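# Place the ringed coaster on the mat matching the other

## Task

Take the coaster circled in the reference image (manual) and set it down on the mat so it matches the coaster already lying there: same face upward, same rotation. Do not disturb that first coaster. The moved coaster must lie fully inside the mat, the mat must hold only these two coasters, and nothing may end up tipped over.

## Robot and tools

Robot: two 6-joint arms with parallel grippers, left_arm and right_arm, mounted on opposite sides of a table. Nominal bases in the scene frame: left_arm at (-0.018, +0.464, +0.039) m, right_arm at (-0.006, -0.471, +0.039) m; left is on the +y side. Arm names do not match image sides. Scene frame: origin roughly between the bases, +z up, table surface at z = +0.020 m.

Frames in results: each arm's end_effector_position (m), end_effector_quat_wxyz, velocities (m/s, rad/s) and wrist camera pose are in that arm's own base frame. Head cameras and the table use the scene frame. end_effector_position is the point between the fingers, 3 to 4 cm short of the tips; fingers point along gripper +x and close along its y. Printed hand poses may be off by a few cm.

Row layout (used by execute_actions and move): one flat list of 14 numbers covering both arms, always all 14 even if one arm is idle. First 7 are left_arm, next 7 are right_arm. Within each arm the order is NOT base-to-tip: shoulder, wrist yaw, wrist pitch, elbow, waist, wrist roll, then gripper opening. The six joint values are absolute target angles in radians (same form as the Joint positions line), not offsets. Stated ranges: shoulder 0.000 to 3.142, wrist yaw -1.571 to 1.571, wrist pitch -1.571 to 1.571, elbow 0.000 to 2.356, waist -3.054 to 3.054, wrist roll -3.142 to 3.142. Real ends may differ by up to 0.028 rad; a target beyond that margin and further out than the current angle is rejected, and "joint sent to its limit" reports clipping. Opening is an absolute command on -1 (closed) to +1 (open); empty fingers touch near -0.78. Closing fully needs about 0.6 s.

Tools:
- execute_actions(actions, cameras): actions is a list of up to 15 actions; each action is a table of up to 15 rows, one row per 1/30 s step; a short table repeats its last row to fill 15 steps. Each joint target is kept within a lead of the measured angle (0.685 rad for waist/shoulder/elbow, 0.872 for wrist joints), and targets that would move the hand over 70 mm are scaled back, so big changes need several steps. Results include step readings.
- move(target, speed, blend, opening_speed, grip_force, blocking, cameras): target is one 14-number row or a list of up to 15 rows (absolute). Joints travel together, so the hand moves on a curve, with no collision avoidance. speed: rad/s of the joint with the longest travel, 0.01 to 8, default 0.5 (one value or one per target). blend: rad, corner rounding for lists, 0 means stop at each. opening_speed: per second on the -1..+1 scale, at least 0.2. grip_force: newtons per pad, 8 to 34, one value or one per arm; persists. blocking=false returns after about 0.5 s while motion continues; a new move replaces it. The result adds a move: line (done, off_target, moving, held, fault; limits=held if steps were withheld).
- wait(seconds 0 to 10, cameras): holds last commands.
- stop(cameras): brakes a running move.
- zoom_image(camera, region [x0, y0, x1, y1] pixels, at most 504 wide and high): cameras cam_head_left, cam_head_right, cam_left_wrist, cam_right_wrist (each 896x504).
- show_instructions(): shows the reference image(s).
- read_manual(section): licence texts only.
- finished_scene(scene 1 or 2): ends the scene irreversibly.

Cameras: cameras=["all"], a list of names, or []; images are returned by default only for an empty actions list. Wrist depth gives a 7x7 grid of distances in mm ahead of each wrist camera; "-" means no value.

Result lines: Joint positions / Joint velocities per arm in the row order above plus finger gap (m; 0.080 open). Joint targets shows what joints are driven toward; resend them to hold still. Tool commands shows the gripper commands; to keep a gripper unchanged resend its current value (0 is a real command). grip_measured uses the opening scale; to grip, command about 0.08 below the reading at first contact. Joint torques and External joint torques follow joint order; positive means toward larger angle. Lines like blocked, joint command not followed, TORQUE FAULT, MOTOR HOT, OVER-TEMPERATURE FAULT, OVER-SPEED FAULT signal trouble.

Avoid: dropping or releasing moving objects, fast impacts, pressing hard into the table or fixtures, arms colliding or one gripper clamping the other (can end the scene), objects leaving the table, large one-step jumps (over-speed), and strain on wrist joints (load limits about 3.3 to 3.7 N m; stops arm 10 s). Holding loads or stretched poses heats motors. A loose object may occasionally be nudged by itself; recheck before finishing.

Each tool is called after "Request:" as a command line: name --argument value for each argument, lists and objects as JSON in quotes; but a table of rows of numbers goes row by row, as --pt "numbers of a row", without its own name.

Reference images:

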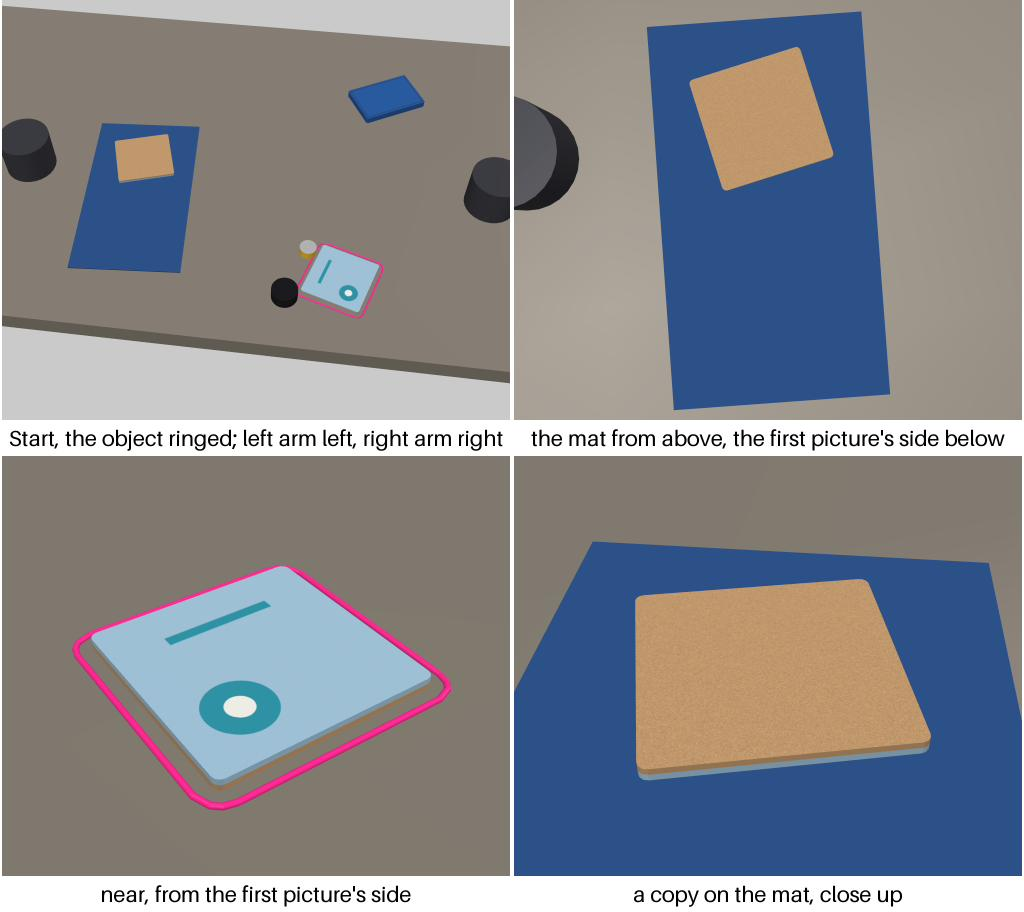

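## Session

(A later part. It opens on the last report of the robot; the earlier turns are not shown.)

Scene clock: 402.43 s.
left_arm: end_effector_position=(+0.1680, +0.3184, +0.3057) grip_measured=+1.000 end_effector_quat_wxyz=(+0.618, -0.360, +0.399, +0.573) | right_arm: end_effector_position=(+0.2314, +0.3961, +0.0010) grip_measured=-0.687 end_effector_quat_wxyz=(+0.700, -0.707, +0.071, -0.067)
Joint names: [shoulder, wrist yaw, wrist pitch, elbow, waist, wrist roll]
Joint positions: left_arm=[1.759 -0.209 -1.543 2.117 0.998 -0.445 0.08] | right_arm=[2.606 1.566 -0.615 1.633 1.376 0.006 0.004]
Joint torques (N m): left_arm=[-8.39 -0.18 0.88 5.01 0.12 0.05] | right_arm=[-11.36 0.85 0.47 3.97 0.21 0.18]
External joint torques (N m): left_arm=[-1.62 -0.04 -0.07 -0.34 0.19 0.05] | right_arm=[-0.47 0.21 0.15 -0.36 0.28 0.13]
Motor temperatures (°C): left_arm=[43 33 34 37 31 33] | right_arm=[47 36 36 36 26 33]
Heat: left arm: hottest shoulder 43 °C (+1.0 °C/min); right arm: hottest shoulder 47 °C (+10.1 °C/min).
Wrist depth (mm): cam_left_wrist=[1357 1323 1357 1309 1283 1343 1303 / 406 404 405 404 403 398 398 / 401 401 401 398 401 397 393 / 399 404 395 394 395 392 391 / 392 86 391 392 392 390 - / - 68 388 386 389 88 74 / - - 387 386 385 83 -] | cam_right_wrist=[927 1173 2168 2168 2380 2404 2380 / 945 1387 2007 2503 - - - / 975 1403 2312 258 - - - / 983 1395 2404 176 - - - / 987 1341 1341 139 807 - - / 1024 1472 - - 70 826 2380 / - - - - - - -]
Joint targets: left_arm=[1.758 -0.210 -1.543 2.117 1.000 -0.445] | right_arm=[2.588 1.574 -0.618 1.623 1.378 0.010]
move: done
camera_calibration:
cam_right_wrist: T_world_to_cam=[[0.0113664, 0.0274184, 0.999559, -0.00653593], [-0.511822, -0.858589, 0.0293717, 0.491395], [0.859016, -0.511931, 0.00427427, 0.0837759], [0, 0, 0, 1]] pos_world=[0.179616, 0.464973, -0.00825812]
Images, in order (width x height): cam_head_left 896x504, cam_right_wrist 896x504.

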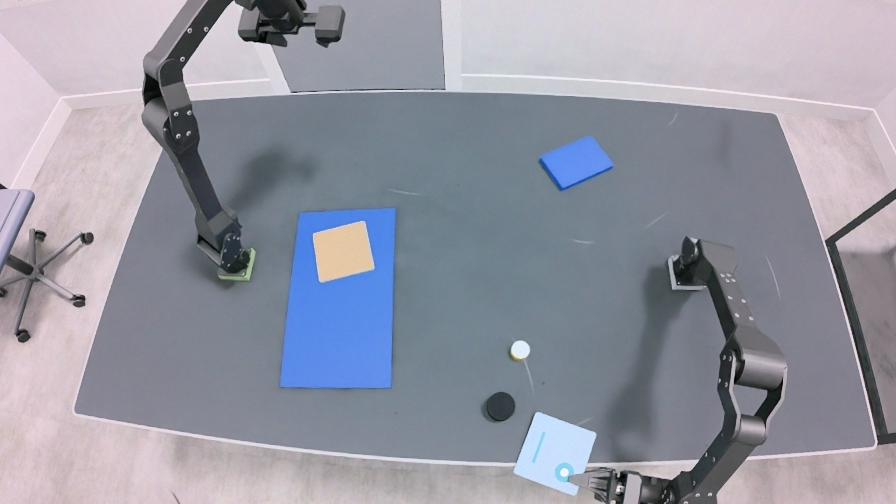

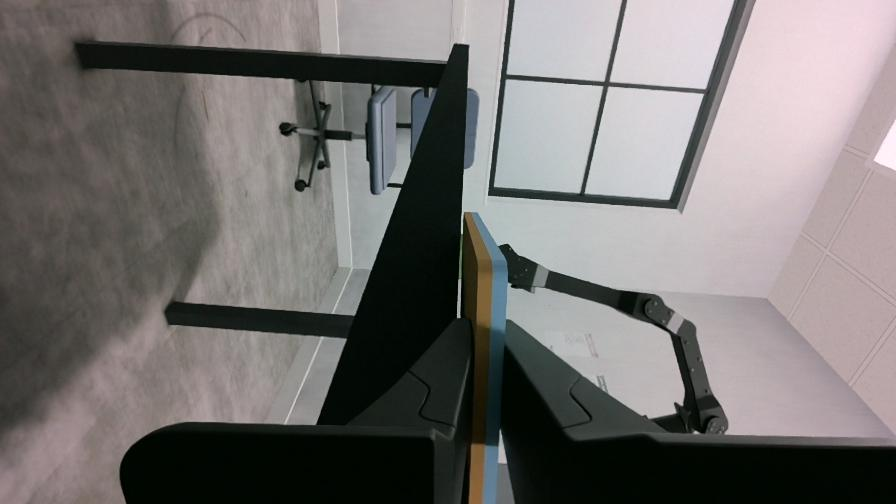

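Request:
move --pt "1.758 -0.21 -1.543 2.117 1.0 -0.445 1 2.2314 1.571 -1.283 1.9438 1.378 0.01 -0.85" --pt "1.758 -0.21 -1.543 2.117 1.0 -0.445 1 1.95 0.6 -0.65 2.0 0.7 0.75 -0.85" --pt "1.758 -0.21 -1.543 2.117 1.0 -0.445 1 2.385 -0.03 -0.159 1.945 0.153 1.485 -0.85" --speed '[0.35,0.8,0.7]' --blend '[0.1,0.15,0]' --cameras '["cam_head_left","cam_head_right","cam_right_wrist"]'

Scene clock: 491.57 s.
left_arm: end_effector_position=(+0.1680, +0.3184, +0.3057) grip_measured=+1.000 end_effector_quat_wxyz=(+0.618, -0.360, +0.399, +0.573) | right_arm: end_effector_position=(+0.6317, +0.0982, +0.1174) grip_measured=-0.687 end_effector_quat_wxyz=(+0.713, +0.632, +0.270, -0.138)
Joint names: [shoulder, wrist yaw, wrist pitch, elbow, waist, wrist roll]
Joint positions: left_arm=[1.759 -0.209 -1.543 2.117 0.998 -0.445 0.08] | right_arm=[2.377 -0.022 -0.167 1.951 0.149 1.489 0.004]
Joint torques (N m): left_arm=[-8.39 -0.18 0.88 5.02 0.11 0.05] | right_arm=[-9.96 -0.06 2.51 7.08 -0.27 0.11]
External joint torques (N m): left_arm=[-1.43 -0.02 -0.07 -0.43 0.09 0.05] | right_arm=[2.17 -0.07 0.99 0.38 -0.29 0.15]
Motor temperatures (°C): left_arm=[43 33 34 37 31 33] | right_arm=[55 36 36 36 26 33]
Heat: left arm: hottest shoulder 43 °C (+0.0 °C/min); right arm: hottest shoulder 55 °C (+2.0 °C/min). Fold the right arm in close to its base, or ease its load, before you think long.
Wrist depth (mm): cam_left_wrist=[1303 1329 1343 1357 1316 1316 1316 / 404 407 1296 1296 399 399 399 / 405 404 403 395 398 394 394 / 398 398 396 394 392 392 390 / 395 78 395 393 390 389 392 / - 68 390 386 389 88 75 / - - 388 387 385 83 -] | cam_right_wrist=[- - 331 251 177 141 118 / - 2130 504 261 185 144 123 / - - 412 268 189 149 121 / - - - 310 194 151 125 / - - - 91 195 154 129 / 2130 - - - 80 160 128 / - - - - - - -]
Joint targets: left_arm=[1.758 -0.210 -1.543 2.117 1.000 -0.445] | right_arm=[2.385 -0.025 -0.159 1.944 0.150 1.494]
MOTOR HOT: the shoulder of the right arm reports 55 °C; the controller stops that arm at 95 °C. To cool a motor, set the load down, stop pushing, or move to a pose that needs little force.
move: done
camera_calibration:
cam_right_wrist: T_world_to_cam=[[-0.533136, -0.180692, -0.826509, 0.459556], [-0.482393, 0.867486, 0.121515, 0.238168], [0.695027, 0.463486, -0.549652, -0.34029], [0, 0, 0, 1]] pos_world=[0.596407, 0.0341503, 0.163845]
Images, in order (width x height): cam_head_left 896x504, cam_head_right 896x504, cam_right_wrist 896x504.

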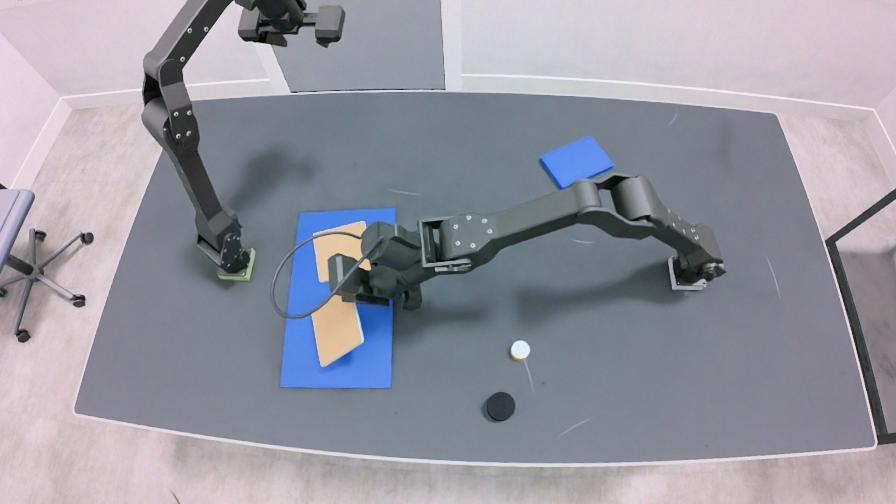

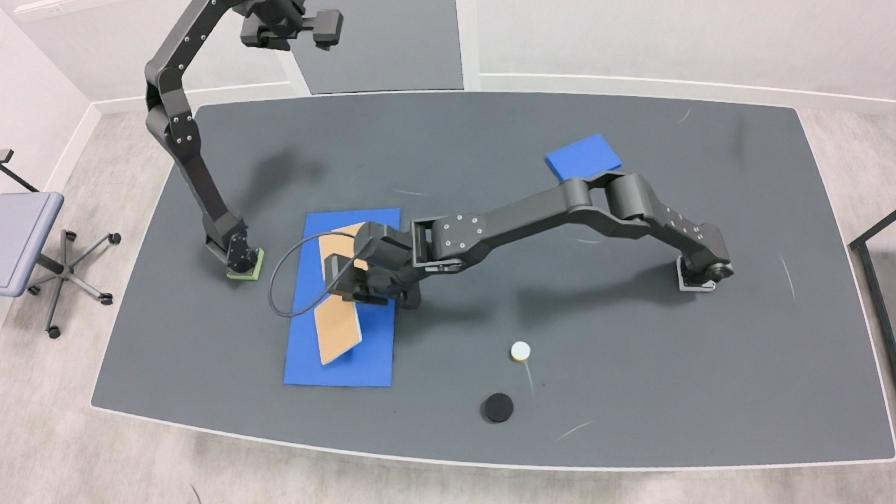

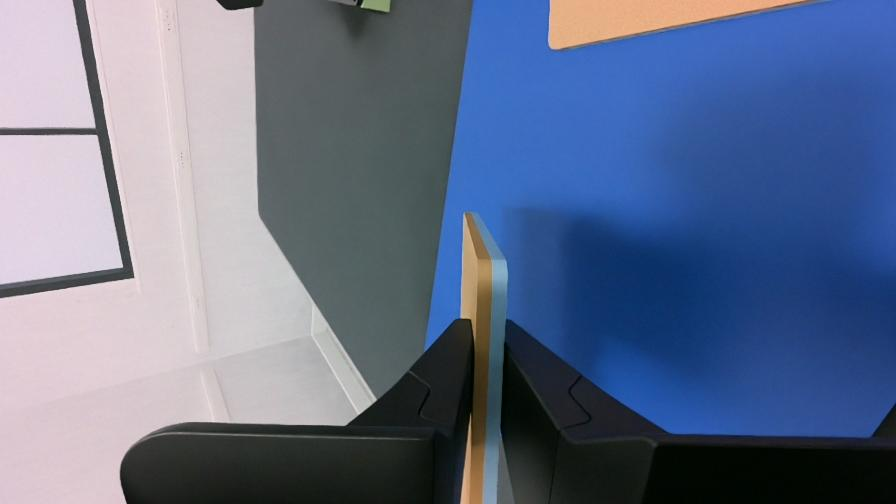

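Request:
move --target '[1.758,-0.21,-1.543,2.117,1.0,-0.445,1,2.450,-0.035,-0.041,1.877,0.157,1.485,-0.85]' --speed 0.12 --cameras '["cam_head_left","cam_right_wrist"]'

Scene clock: 511.53 s.
left_arm: end_effector_position=(+0.1680, +0.3184, +0.3057) grip_measured=+1.000 end_effector_quat_wxyz=(+0.618, -0.360, +0.399, +0.573) | right_arm: end_effector_position=(+0.6345, +0.1027, +0.0806) grip_measured=-0.687 end_effector_quat_wxyz=(+0.713, +0.633, +0.272, -0.131)
Joint names: [shoulder, wrist yaw, wrist pitch, elbow, waist, wrist roll]
Joint positions: left_arm=[1.759 -0.209 -1.543 2.117 0.998 -0.445 0.08] | right_arm=[2.431 -0.03 -0.049 1.892 0.154 1.489 0.004]
Joint torques (N m): left_arm=[-8.38 -0.17 0.88 5.01 0.11 0.05] | right_arm=[-8.7 -0.12 2.49 5.93 0.65 -0.25]
External joint torques (N m): left_arm=[-1.45 -0.02 -0.05 -0.41 0.07 0.05] | right_arm=[3.88 -0.13 0.91 -0.82 0.65 -0.2]
Motor temperatures (°C): left_arm=[44 33 34 37 31 33] | right_arm=[51 35 41 38 26 33]
Heat: left arm: hottest shoulder 44 °C (+1.0 °C/min); right arm: hottest shoulder 51 °C (-4.0 °C/min). Fold the right arm in close to its base, or ease its load, before you think long.
Wrist depth (mm): cam_left_wrist=[1323 1290 1323 1357 1323 1283 1290 / 403 1323 404 1303 1316 398 397 / 403 400 400 399 404 395 395 / 396 395 396 395 393 400 395 / 399 393 393 391 390 107 389 / - 68 392 389 386 88 76 / - - 386 386 385 83 -] | cam_right_wrist=[- 1799 310 194 140 111 92 / 1722 1663 302 203 146 115 96 / 2075 1958 357 209 148 116 96 / 1974 2312 424 229 152 118 96 / 1608 - 384 95 156 121 99 / - - - - 80 123 101 / - - - - - - -]
Joint targets: left_arm=[1.758 -0.210 -1.543 2.117 1.000 -0.445] | right_arm=[2.451 -0.034 -0.041 1.877 0.157 1.485]
MOTOR HOT: still on. The shoulder of the right arm reports 51 °C.
move: done
camera_calibration:
cam_right_wrist: T_world_to_cam=[[-0.526655, -0.182216, -0.83032, 0.427852], [-0.492544, 0.861501, 0.123352, 0.24698], [0.692845, 0.473933, -0.543464, -0.364766], [0, 0, 0, 1]] pos_world=[0.599705, 0.0380621, 0.126551]
Images, in order (width x height): cam_head_left 896x504, cam_right_wrist 896x504.

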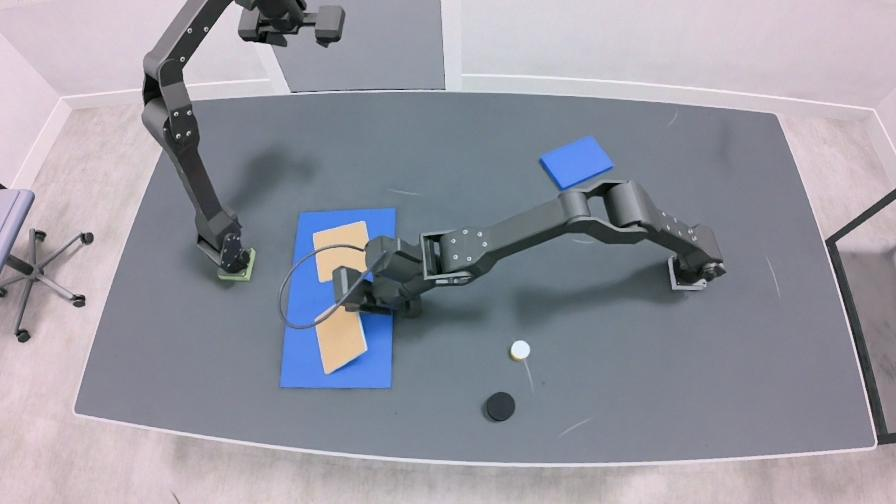

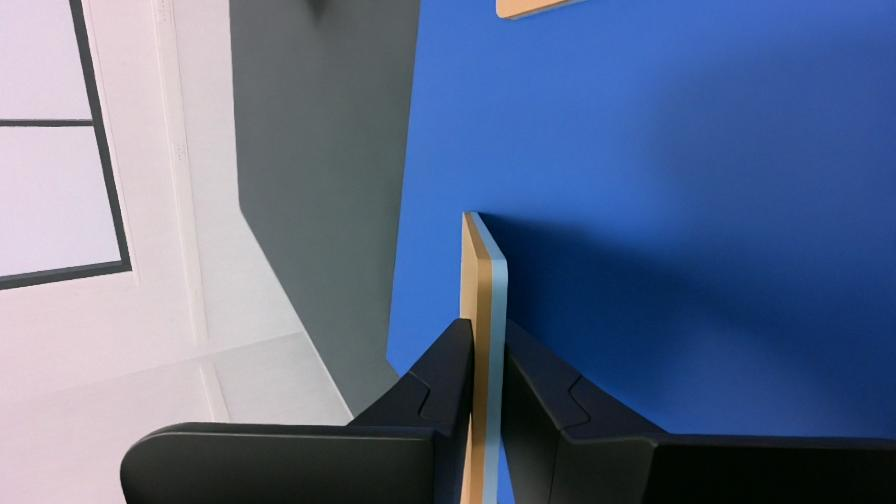

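Request:
move --target '[1.758,-0.21,-1.543,2.117,1.0,-0.445,1,2.501,-0.035,-0.058,1.945,0.145,1.485,-0.85]' --speed 0.1 --cameras '["cam_head_left","cam_right_wrist"]'

Scene clock: 524.40 s.
left_arm: end_effector_position=(+0.1680, +0.3184, +0.3057) grip_measured=+1.000 end_effector_quat_wxyz=(+0.618, -0.360, +0.399, +0.573) | right_arm: end_effector_position=(+0.6428, +0.1032, +0.0757) grip_measured=-0.687 end_effector_quat_wxyz=(+0.713, +0.635, +0.270, -0.127)
Joint names: [shoulder, wrist yaw, wrist pitch, elbow, waist, wrist roll]
Joint positions: left_arm=[1.759 -0.209 -1.543 2.117 0.998 -0.445 0.08] | right_arm=[2.471 -0.037 -0.046 1.938 0.151 1.489 0.004]
Joint torques (N m): left_arm=[-8.37 -0.17 0.88 5.01 0.12 0.05] | right_arm=[-7.84 -0.07 1.12 8.4 -0.23 -0.23]
External joint torques (N m): left_arm=[-1.52 -0.02 -0.07 -0.38 0.12 0.05] | right_arm=[4.75 -0.09 -0.43 1.74 -0.21 -0.19]
Heat: left arm: hottest shoulder 44 °C (+1.0 °C/min); right arm: hottest shoulder 50 °C (-5.1 °C/min). Fold the right arm in close to its base, or ease its load, before you think long.
Wrist depth (mm): cam_left_wrist=[1350 1329 1316 1303 1277 1303 1303 / 404 1283 404 401 401 399 397 / 404 399 400 398 399 398 397 / 399 396 395 395 395 394 390 / 397 395 391 392 392 385 387 / - 68 392 393 385 88 76 / - - 394 378 387 83 -] | cam_right_wrist=[1826 1759 294 190 138 107 89 / 1868 1785 337 201 143 113 93 / 1868 - 329 206 146 116 93 / 1990 - 319 229 149 116 94 / - - - 95 153 118 97 / - - - - 80 120 100 / - - - - - - -]
Joint targets: left_arm=[1.758 -0.210 -1.543 2.117 1.000 -0.445] | right_arm=[2.501 -0.041 -0.057 1.945 0.147 1.485]
MOTOR HOT: still on. The shoulder of the right arm reports 50 °C.
move: done
camera_calibration:
cam_right_wrist: T_world_to_cam=[[-0.51905, -0.179304, -0.835726, 0.423415], [-0.496478, 0.859144, 0.124023, 0.25397], [0.695771, 0.479294, -0.534959, -0.376477], [0, 0, 0, 1]] pos_world=[0.607806, 0.0381663, 0.120961]
Images, in order (width x height): cam_head_left 896x504, cam_right_wrist 896x504.

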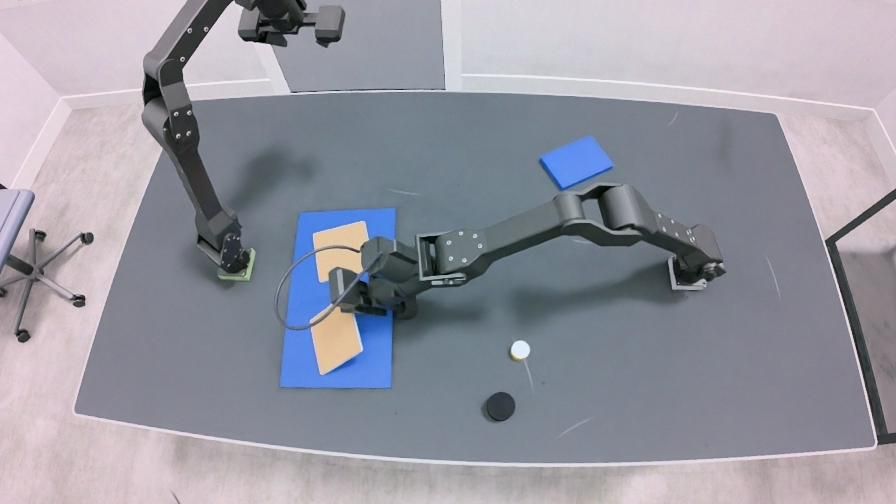

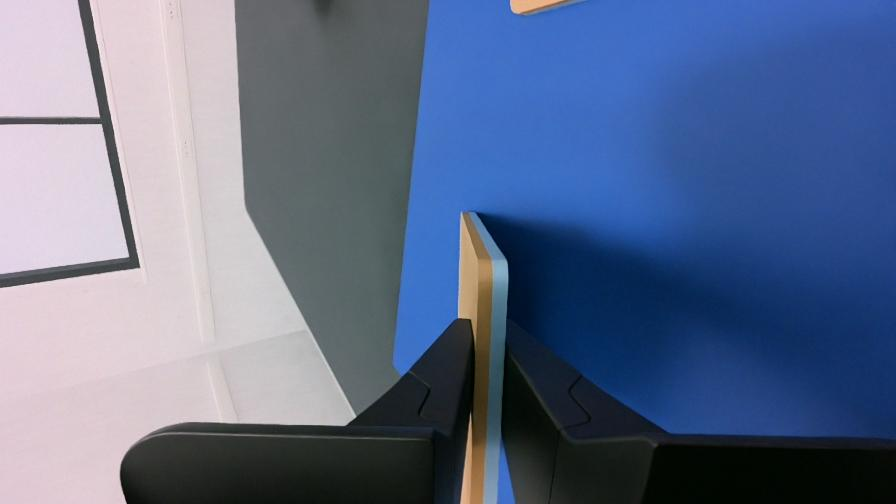

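Request:
move --target '[1.758,-0.21,-1.543,2.117,1.0,-0.445,1,2.488,-0.037,-0.053,1.930,0.149,1.485,-0.25]' --opening_speed 0.3 --cameras '["cam_head_left","cam_right_wrist"]'

Scene clock: 540.17 s.
left_arm: end_effector_position=(+0.1680, +0.3184, +0.3057) grip_measured=+1.000 end_effector_quat_wxyz=(+0.618, -0.360, +0.399, +0.573) | right_arm: end_effector_position=(+0.6422, +0.1041, +0.0742) grip_measured=-0.254 end_effector_quat_wxyz=(+0.712, +0.634, +0.272, -0.128)
Joint names: [shoulder, wrist yaw, wrist pitch, elbow, waist, wrist roll]
Joint positions: left_arm=[1.759 -0.209 -1.543 2.117 0.998 -0.445 0.08] | right_arm=[2.473 -0.037 -0.049 1.938 0.152 1.489 0.024]
Joint torques (N m): left_arm=[-8.38 -0.17 0.88 5.02 0.12 0.05] | right_arm=[-9.47 0.05 1.59 6.74 -0.15 -0.2]
External joint torques (N m): left_arm=[-1.54 -0.03 -0.07 -0.37 0.16 0.05] | right_arm=[3.13 0.05 0.04 0.1 -0.17 -0.16]
Heat: left arm: hottest shoulder 44 °C (+1.0 °C/min); right arm: hottest shoulder 50 °C (-6.1 °C/min). Fold the right arm in close to its base, or ease its load, before you think long.
Wrist depth (mm): cam_left_wrist=[1329 1323 1323 1343 1316 1336 1309 / 408 404 405 401 399 401 397 / 400 404 401 398 399 396 396 / 394 396 399 395 396 393 393 / 398 397 393 399 392 107 390 / - 68 390 393 390 88 76 / - - 387 385 386 83 -] | cam_right_wrist=[- 1839 290 181 135 103 84 / - 1897 313 187 135 107 86 / - 2168 336 193 139 112 88 / - - 357 216 138 110 91 / 2335 - 382 226 135 113 92 / - 2380 - - 78 111 98 / - - - 234 79 - -]
Joint targets: left_arm=[1.758 -0.210 -1.543 2.117 1.000 -0.445] | right_arm=[2.488 -0.037 -0.053 1.930 0.151 1.485]
MOTOR HOT: still on. The shoulder of the right arm reports 50 °C.
move: done
camera_calibration:
cam_right_wrist: T_world_to_cam=[[-0.522608, -0.180697, -0.833204, 0.424161], [-0.497198, 0.858487, 0.125676, 0.253486], [0.692585, 0.479947, -0.538495, -0.375119], [0, 0, 0, 1]] pos_world=[0.607504, 0.0390677, 0.119556]
Images, in order (width x height): cam_head_left 896x504, cam_right_wrist 896x504.

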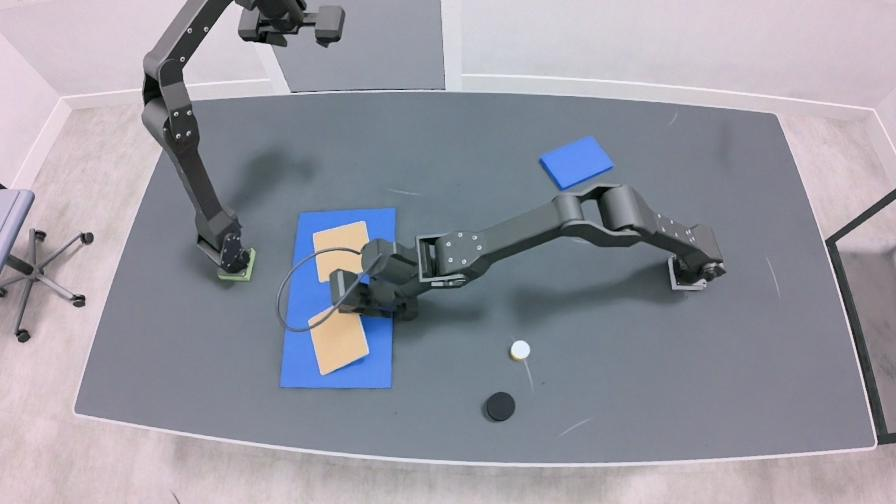

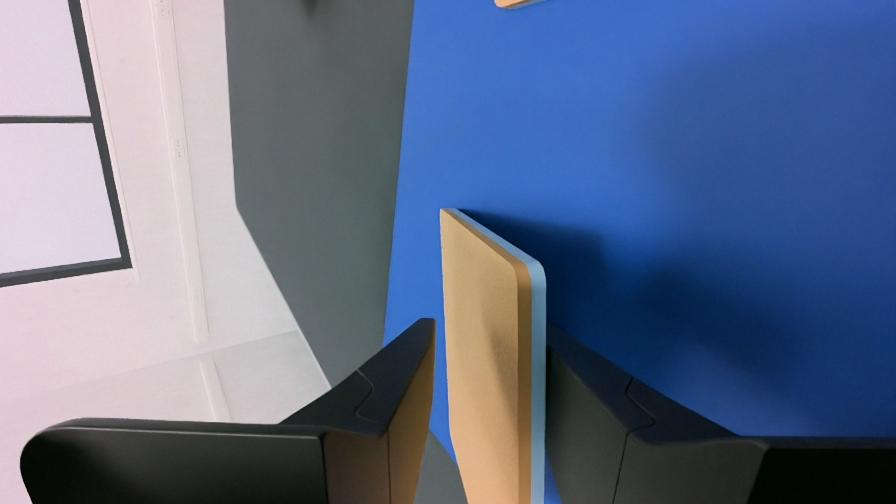

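Request:
move --target '[1.758,-0.21,-1.543,2.117,1.0,-0.445,1,2.610,-0.037,-0.553,2.240,0.149,1.485,-0.25]' --speed 0.25 --cameras '["cam_head_left","cam_right_wrist"]'

Scene clock: 550.17 s.
left_arm: end_effector_position=(+0.1680, +0.3184, +0.3057) grip_measured=+1.000 end_effector_quat_wxyz=(+0.618, -0.360, +0.399, +0.573) | right_arm: end_effector_position=(+0.6213, +0.1009, +0.0404) grip_measured=-0.253 end_effector_quat_wxyz=(+0.675, +0.588, +0.379, -0.234)
Joint names: [shoulder, wrist yaw, wrist pitch, elbow, waist, wrist roll]
Joint positions: left_arm=[1.759 -0.209 -1.543 2.117 0.998 -0.445 0.08] | right_arm=[2.588 -0.037 -0.546 2.227 0.152 1.489 0.024]
Joint torques (N m): left_arm=[-8.4 -0.17 0.88 5.02 0.11 0.05] | right_arm=[-8.94 0.05 1.05 9 -0.21 -0.2]
External joint torques (N m): left_arm=[-1.55 -0.02 -0.05 -0.36 0.11 0.05] | right_arm=[4.07 0.04 -0.22 2.46 -0.23 -0.17]
Heat: left arm: hottest shoulder 44 °C (+1.0 °C/min); right arm: hottest shoulder 50 °C (-6.1 °C/min). Fold the right arm in close to its base, or ease its load, before you think long.
Wrist depth (mm): cam_left_wrist=[1316 1323 1329 1283 1316 1309 1290 / 406 404 404 402 401 399 401 / 403 389 401 396 398 396 397 / 400 398 396 396 403 387 394 / - 86 394 393 393 389 378 / - 68 390 388 388 88 76 / - - 385 393 382 84 -] | cam_right_wrist=[266 167 129 104 88 76 66 / 284 196 139 110 92 77 68 / 317 215 148 116 95 85 73 / 367 232 - 113 102 85 75 / 363 265 - - 101 88 78 / - 300 74 114 87 92 80 / - - - - 88 - -]
Joint targets: left_arm=[1.758 -0.210 -1.543 2.117 1.000 -0.445] | right_arm=[2.610 -0.037 -0.554 2.240 0.149 1.485]
MOTOR HOT: still on. The shoulder of the right arm reports 50 °C.
move: done
camera_calibration:
cam_right_wrist: T_world_to_cam=[[-0.756613, -0.216543, -0.616966, 0.524799], [-0.43915, 0.867373, 0.234118, 0.208753], [0.484443, 0.448077, -0.75136, -0.236071], [0, 0, 0, 1]] pos_world=[0.603106, 0.0383527, 0.0975353]
Images, in order (width x height): cam_head_left 896x504, cam_right_wrist 896x504.

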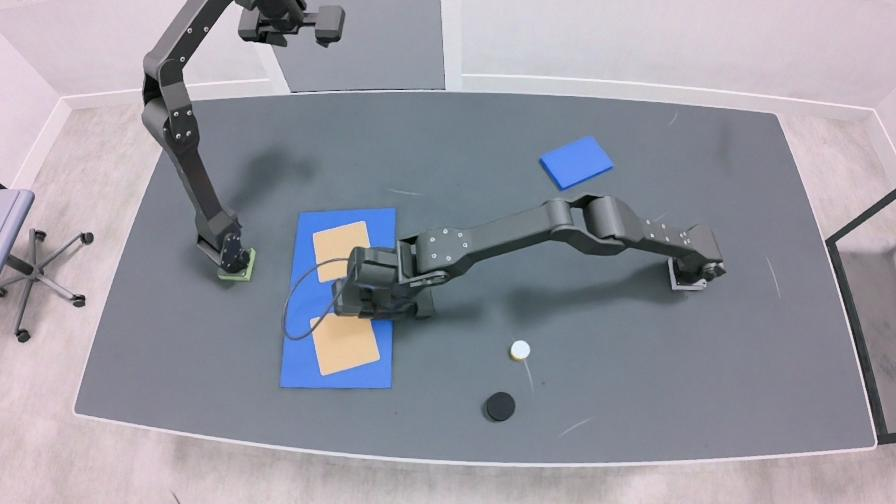

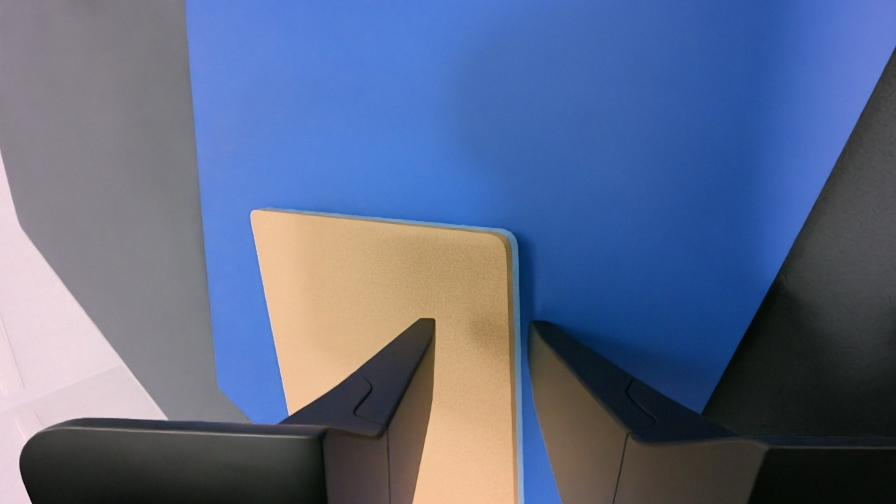

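Request:
move --pt "1.758 -0.21 -1.543 2.117 1.0 -0.445 1 2.42 -0.037 -0.55 2.04 0.149 1.485 -0.25" --pt "1.758 -0.21 -1.543 2.117 1.0 -0.445 1 1.7 -0.037 -0.8 2.0 -0.1 1.0 -0.25" --speed '[0.25,0.8]' --blend '[0.03,0]' --cameras '["cam_head_left","cam_head_right"]'

Request:
zoom_image --camera "cam_head_left" --region '[260, 190, 420, 400]'

Scene clock: 563.50 s.
left_arm: end_effector_position=(+0.1680, +0.3184, +0.3057) grip_measured=+1.000 end_effector_quat_wxyz=(+0.618, -0.360, +0.399, +0.573) | right_arm: end_effector_position=(+0.4588, -0.0383, +0.3972) grip_measured=-0.253 end_effector_quat_wxyz=(+0.843, +0.481, +0.195, -0.140)
Joint names: [shoulder, wrist yaw, wrist pitch, elbow, waist, wrist roll]
Joint positions: left_arm=[1.759 -0.209 -1.543 2.117 0.998 -0.445 0.08] | right_arm=[1.695 -0.036 -0.796 2.009 -0.095 1.005 0.024]
Joint torques (N m): left_arm=[-8.38 -0.18 0.88 5.01 0.11 0.05] | right_arm=[-5.96 0.01 1.74 6 0.12 -0.24]
External joint torques (N m): left_arm=[-1.58 -0.03 -0.07 -0.37 0.15 0.04] | right_arm=[1.09 -0.02 0.12 -0.11 0.2 -0.2]
Heat: left arm: hottest shoulder 44 °C (+1.0 °C/min); right arm: hottest shoulder 49 °C (-3.0 °C/min). Fold the right arm in close to its base, or ease its load, before you think long.
Wrist depth (mm): cam_left_wrist=[1323 1323 1329 1336 1323 1323 1283 / 407 402 403 403 399 397 399 / 401 398 395 398 398 398 396 / 399 398 395 394 397 387 395 / 395 398 392 391 389 98 389 / - 68 388 388 385 87 76 / - - 388 386 387 83 -] | cam_right_wrist=[- 1942 414 1853 - 512 420 / - - 449 873 - 475 384 / - - - 579 - 470 399 / 2335 - 2925 684 534 451 387 / 2380 2040 3326 - 510 450 - / - - - - 78 399 337 / - - - - 79 - -]
Joint targets: left_arm=[1.758 -0.210 -1.543 2.117 1.000 -0.445] | right_arm=[1.698 -0.036 -0.800 2.000 -0.094 0.999]
MOTOR HOT: still on. The shoulder of the right arm reports 49 °C.
move: done
Images, in order (width x height): cam_head_left 896x504, cam_head_right 896x504.

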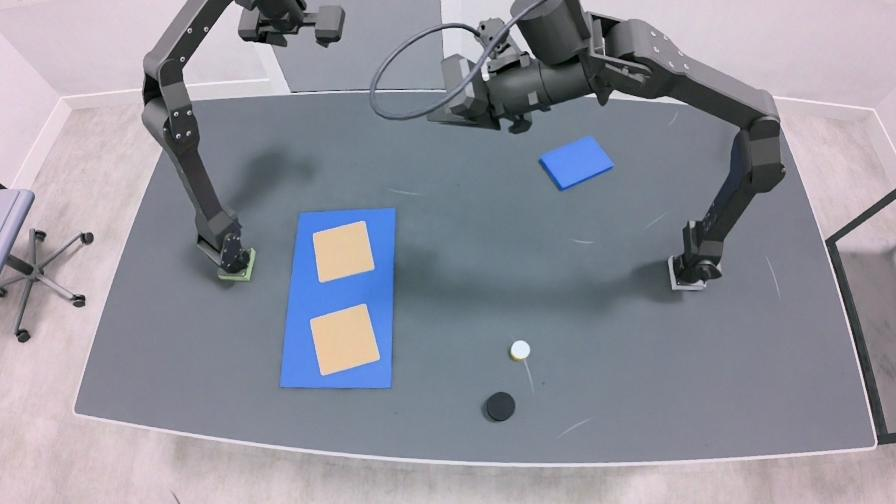

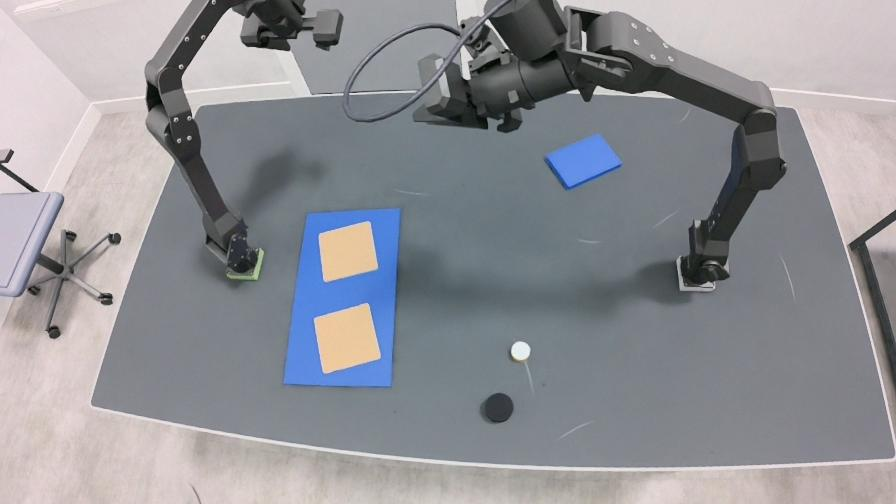

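Scaled by 2.400 from the camera's 896x504 image, which has a finer 1280x720 frame.

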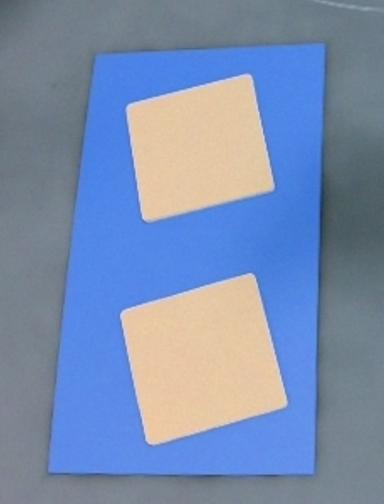

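Request:
finished_scene --scene 1

The scene is finished: the task was done.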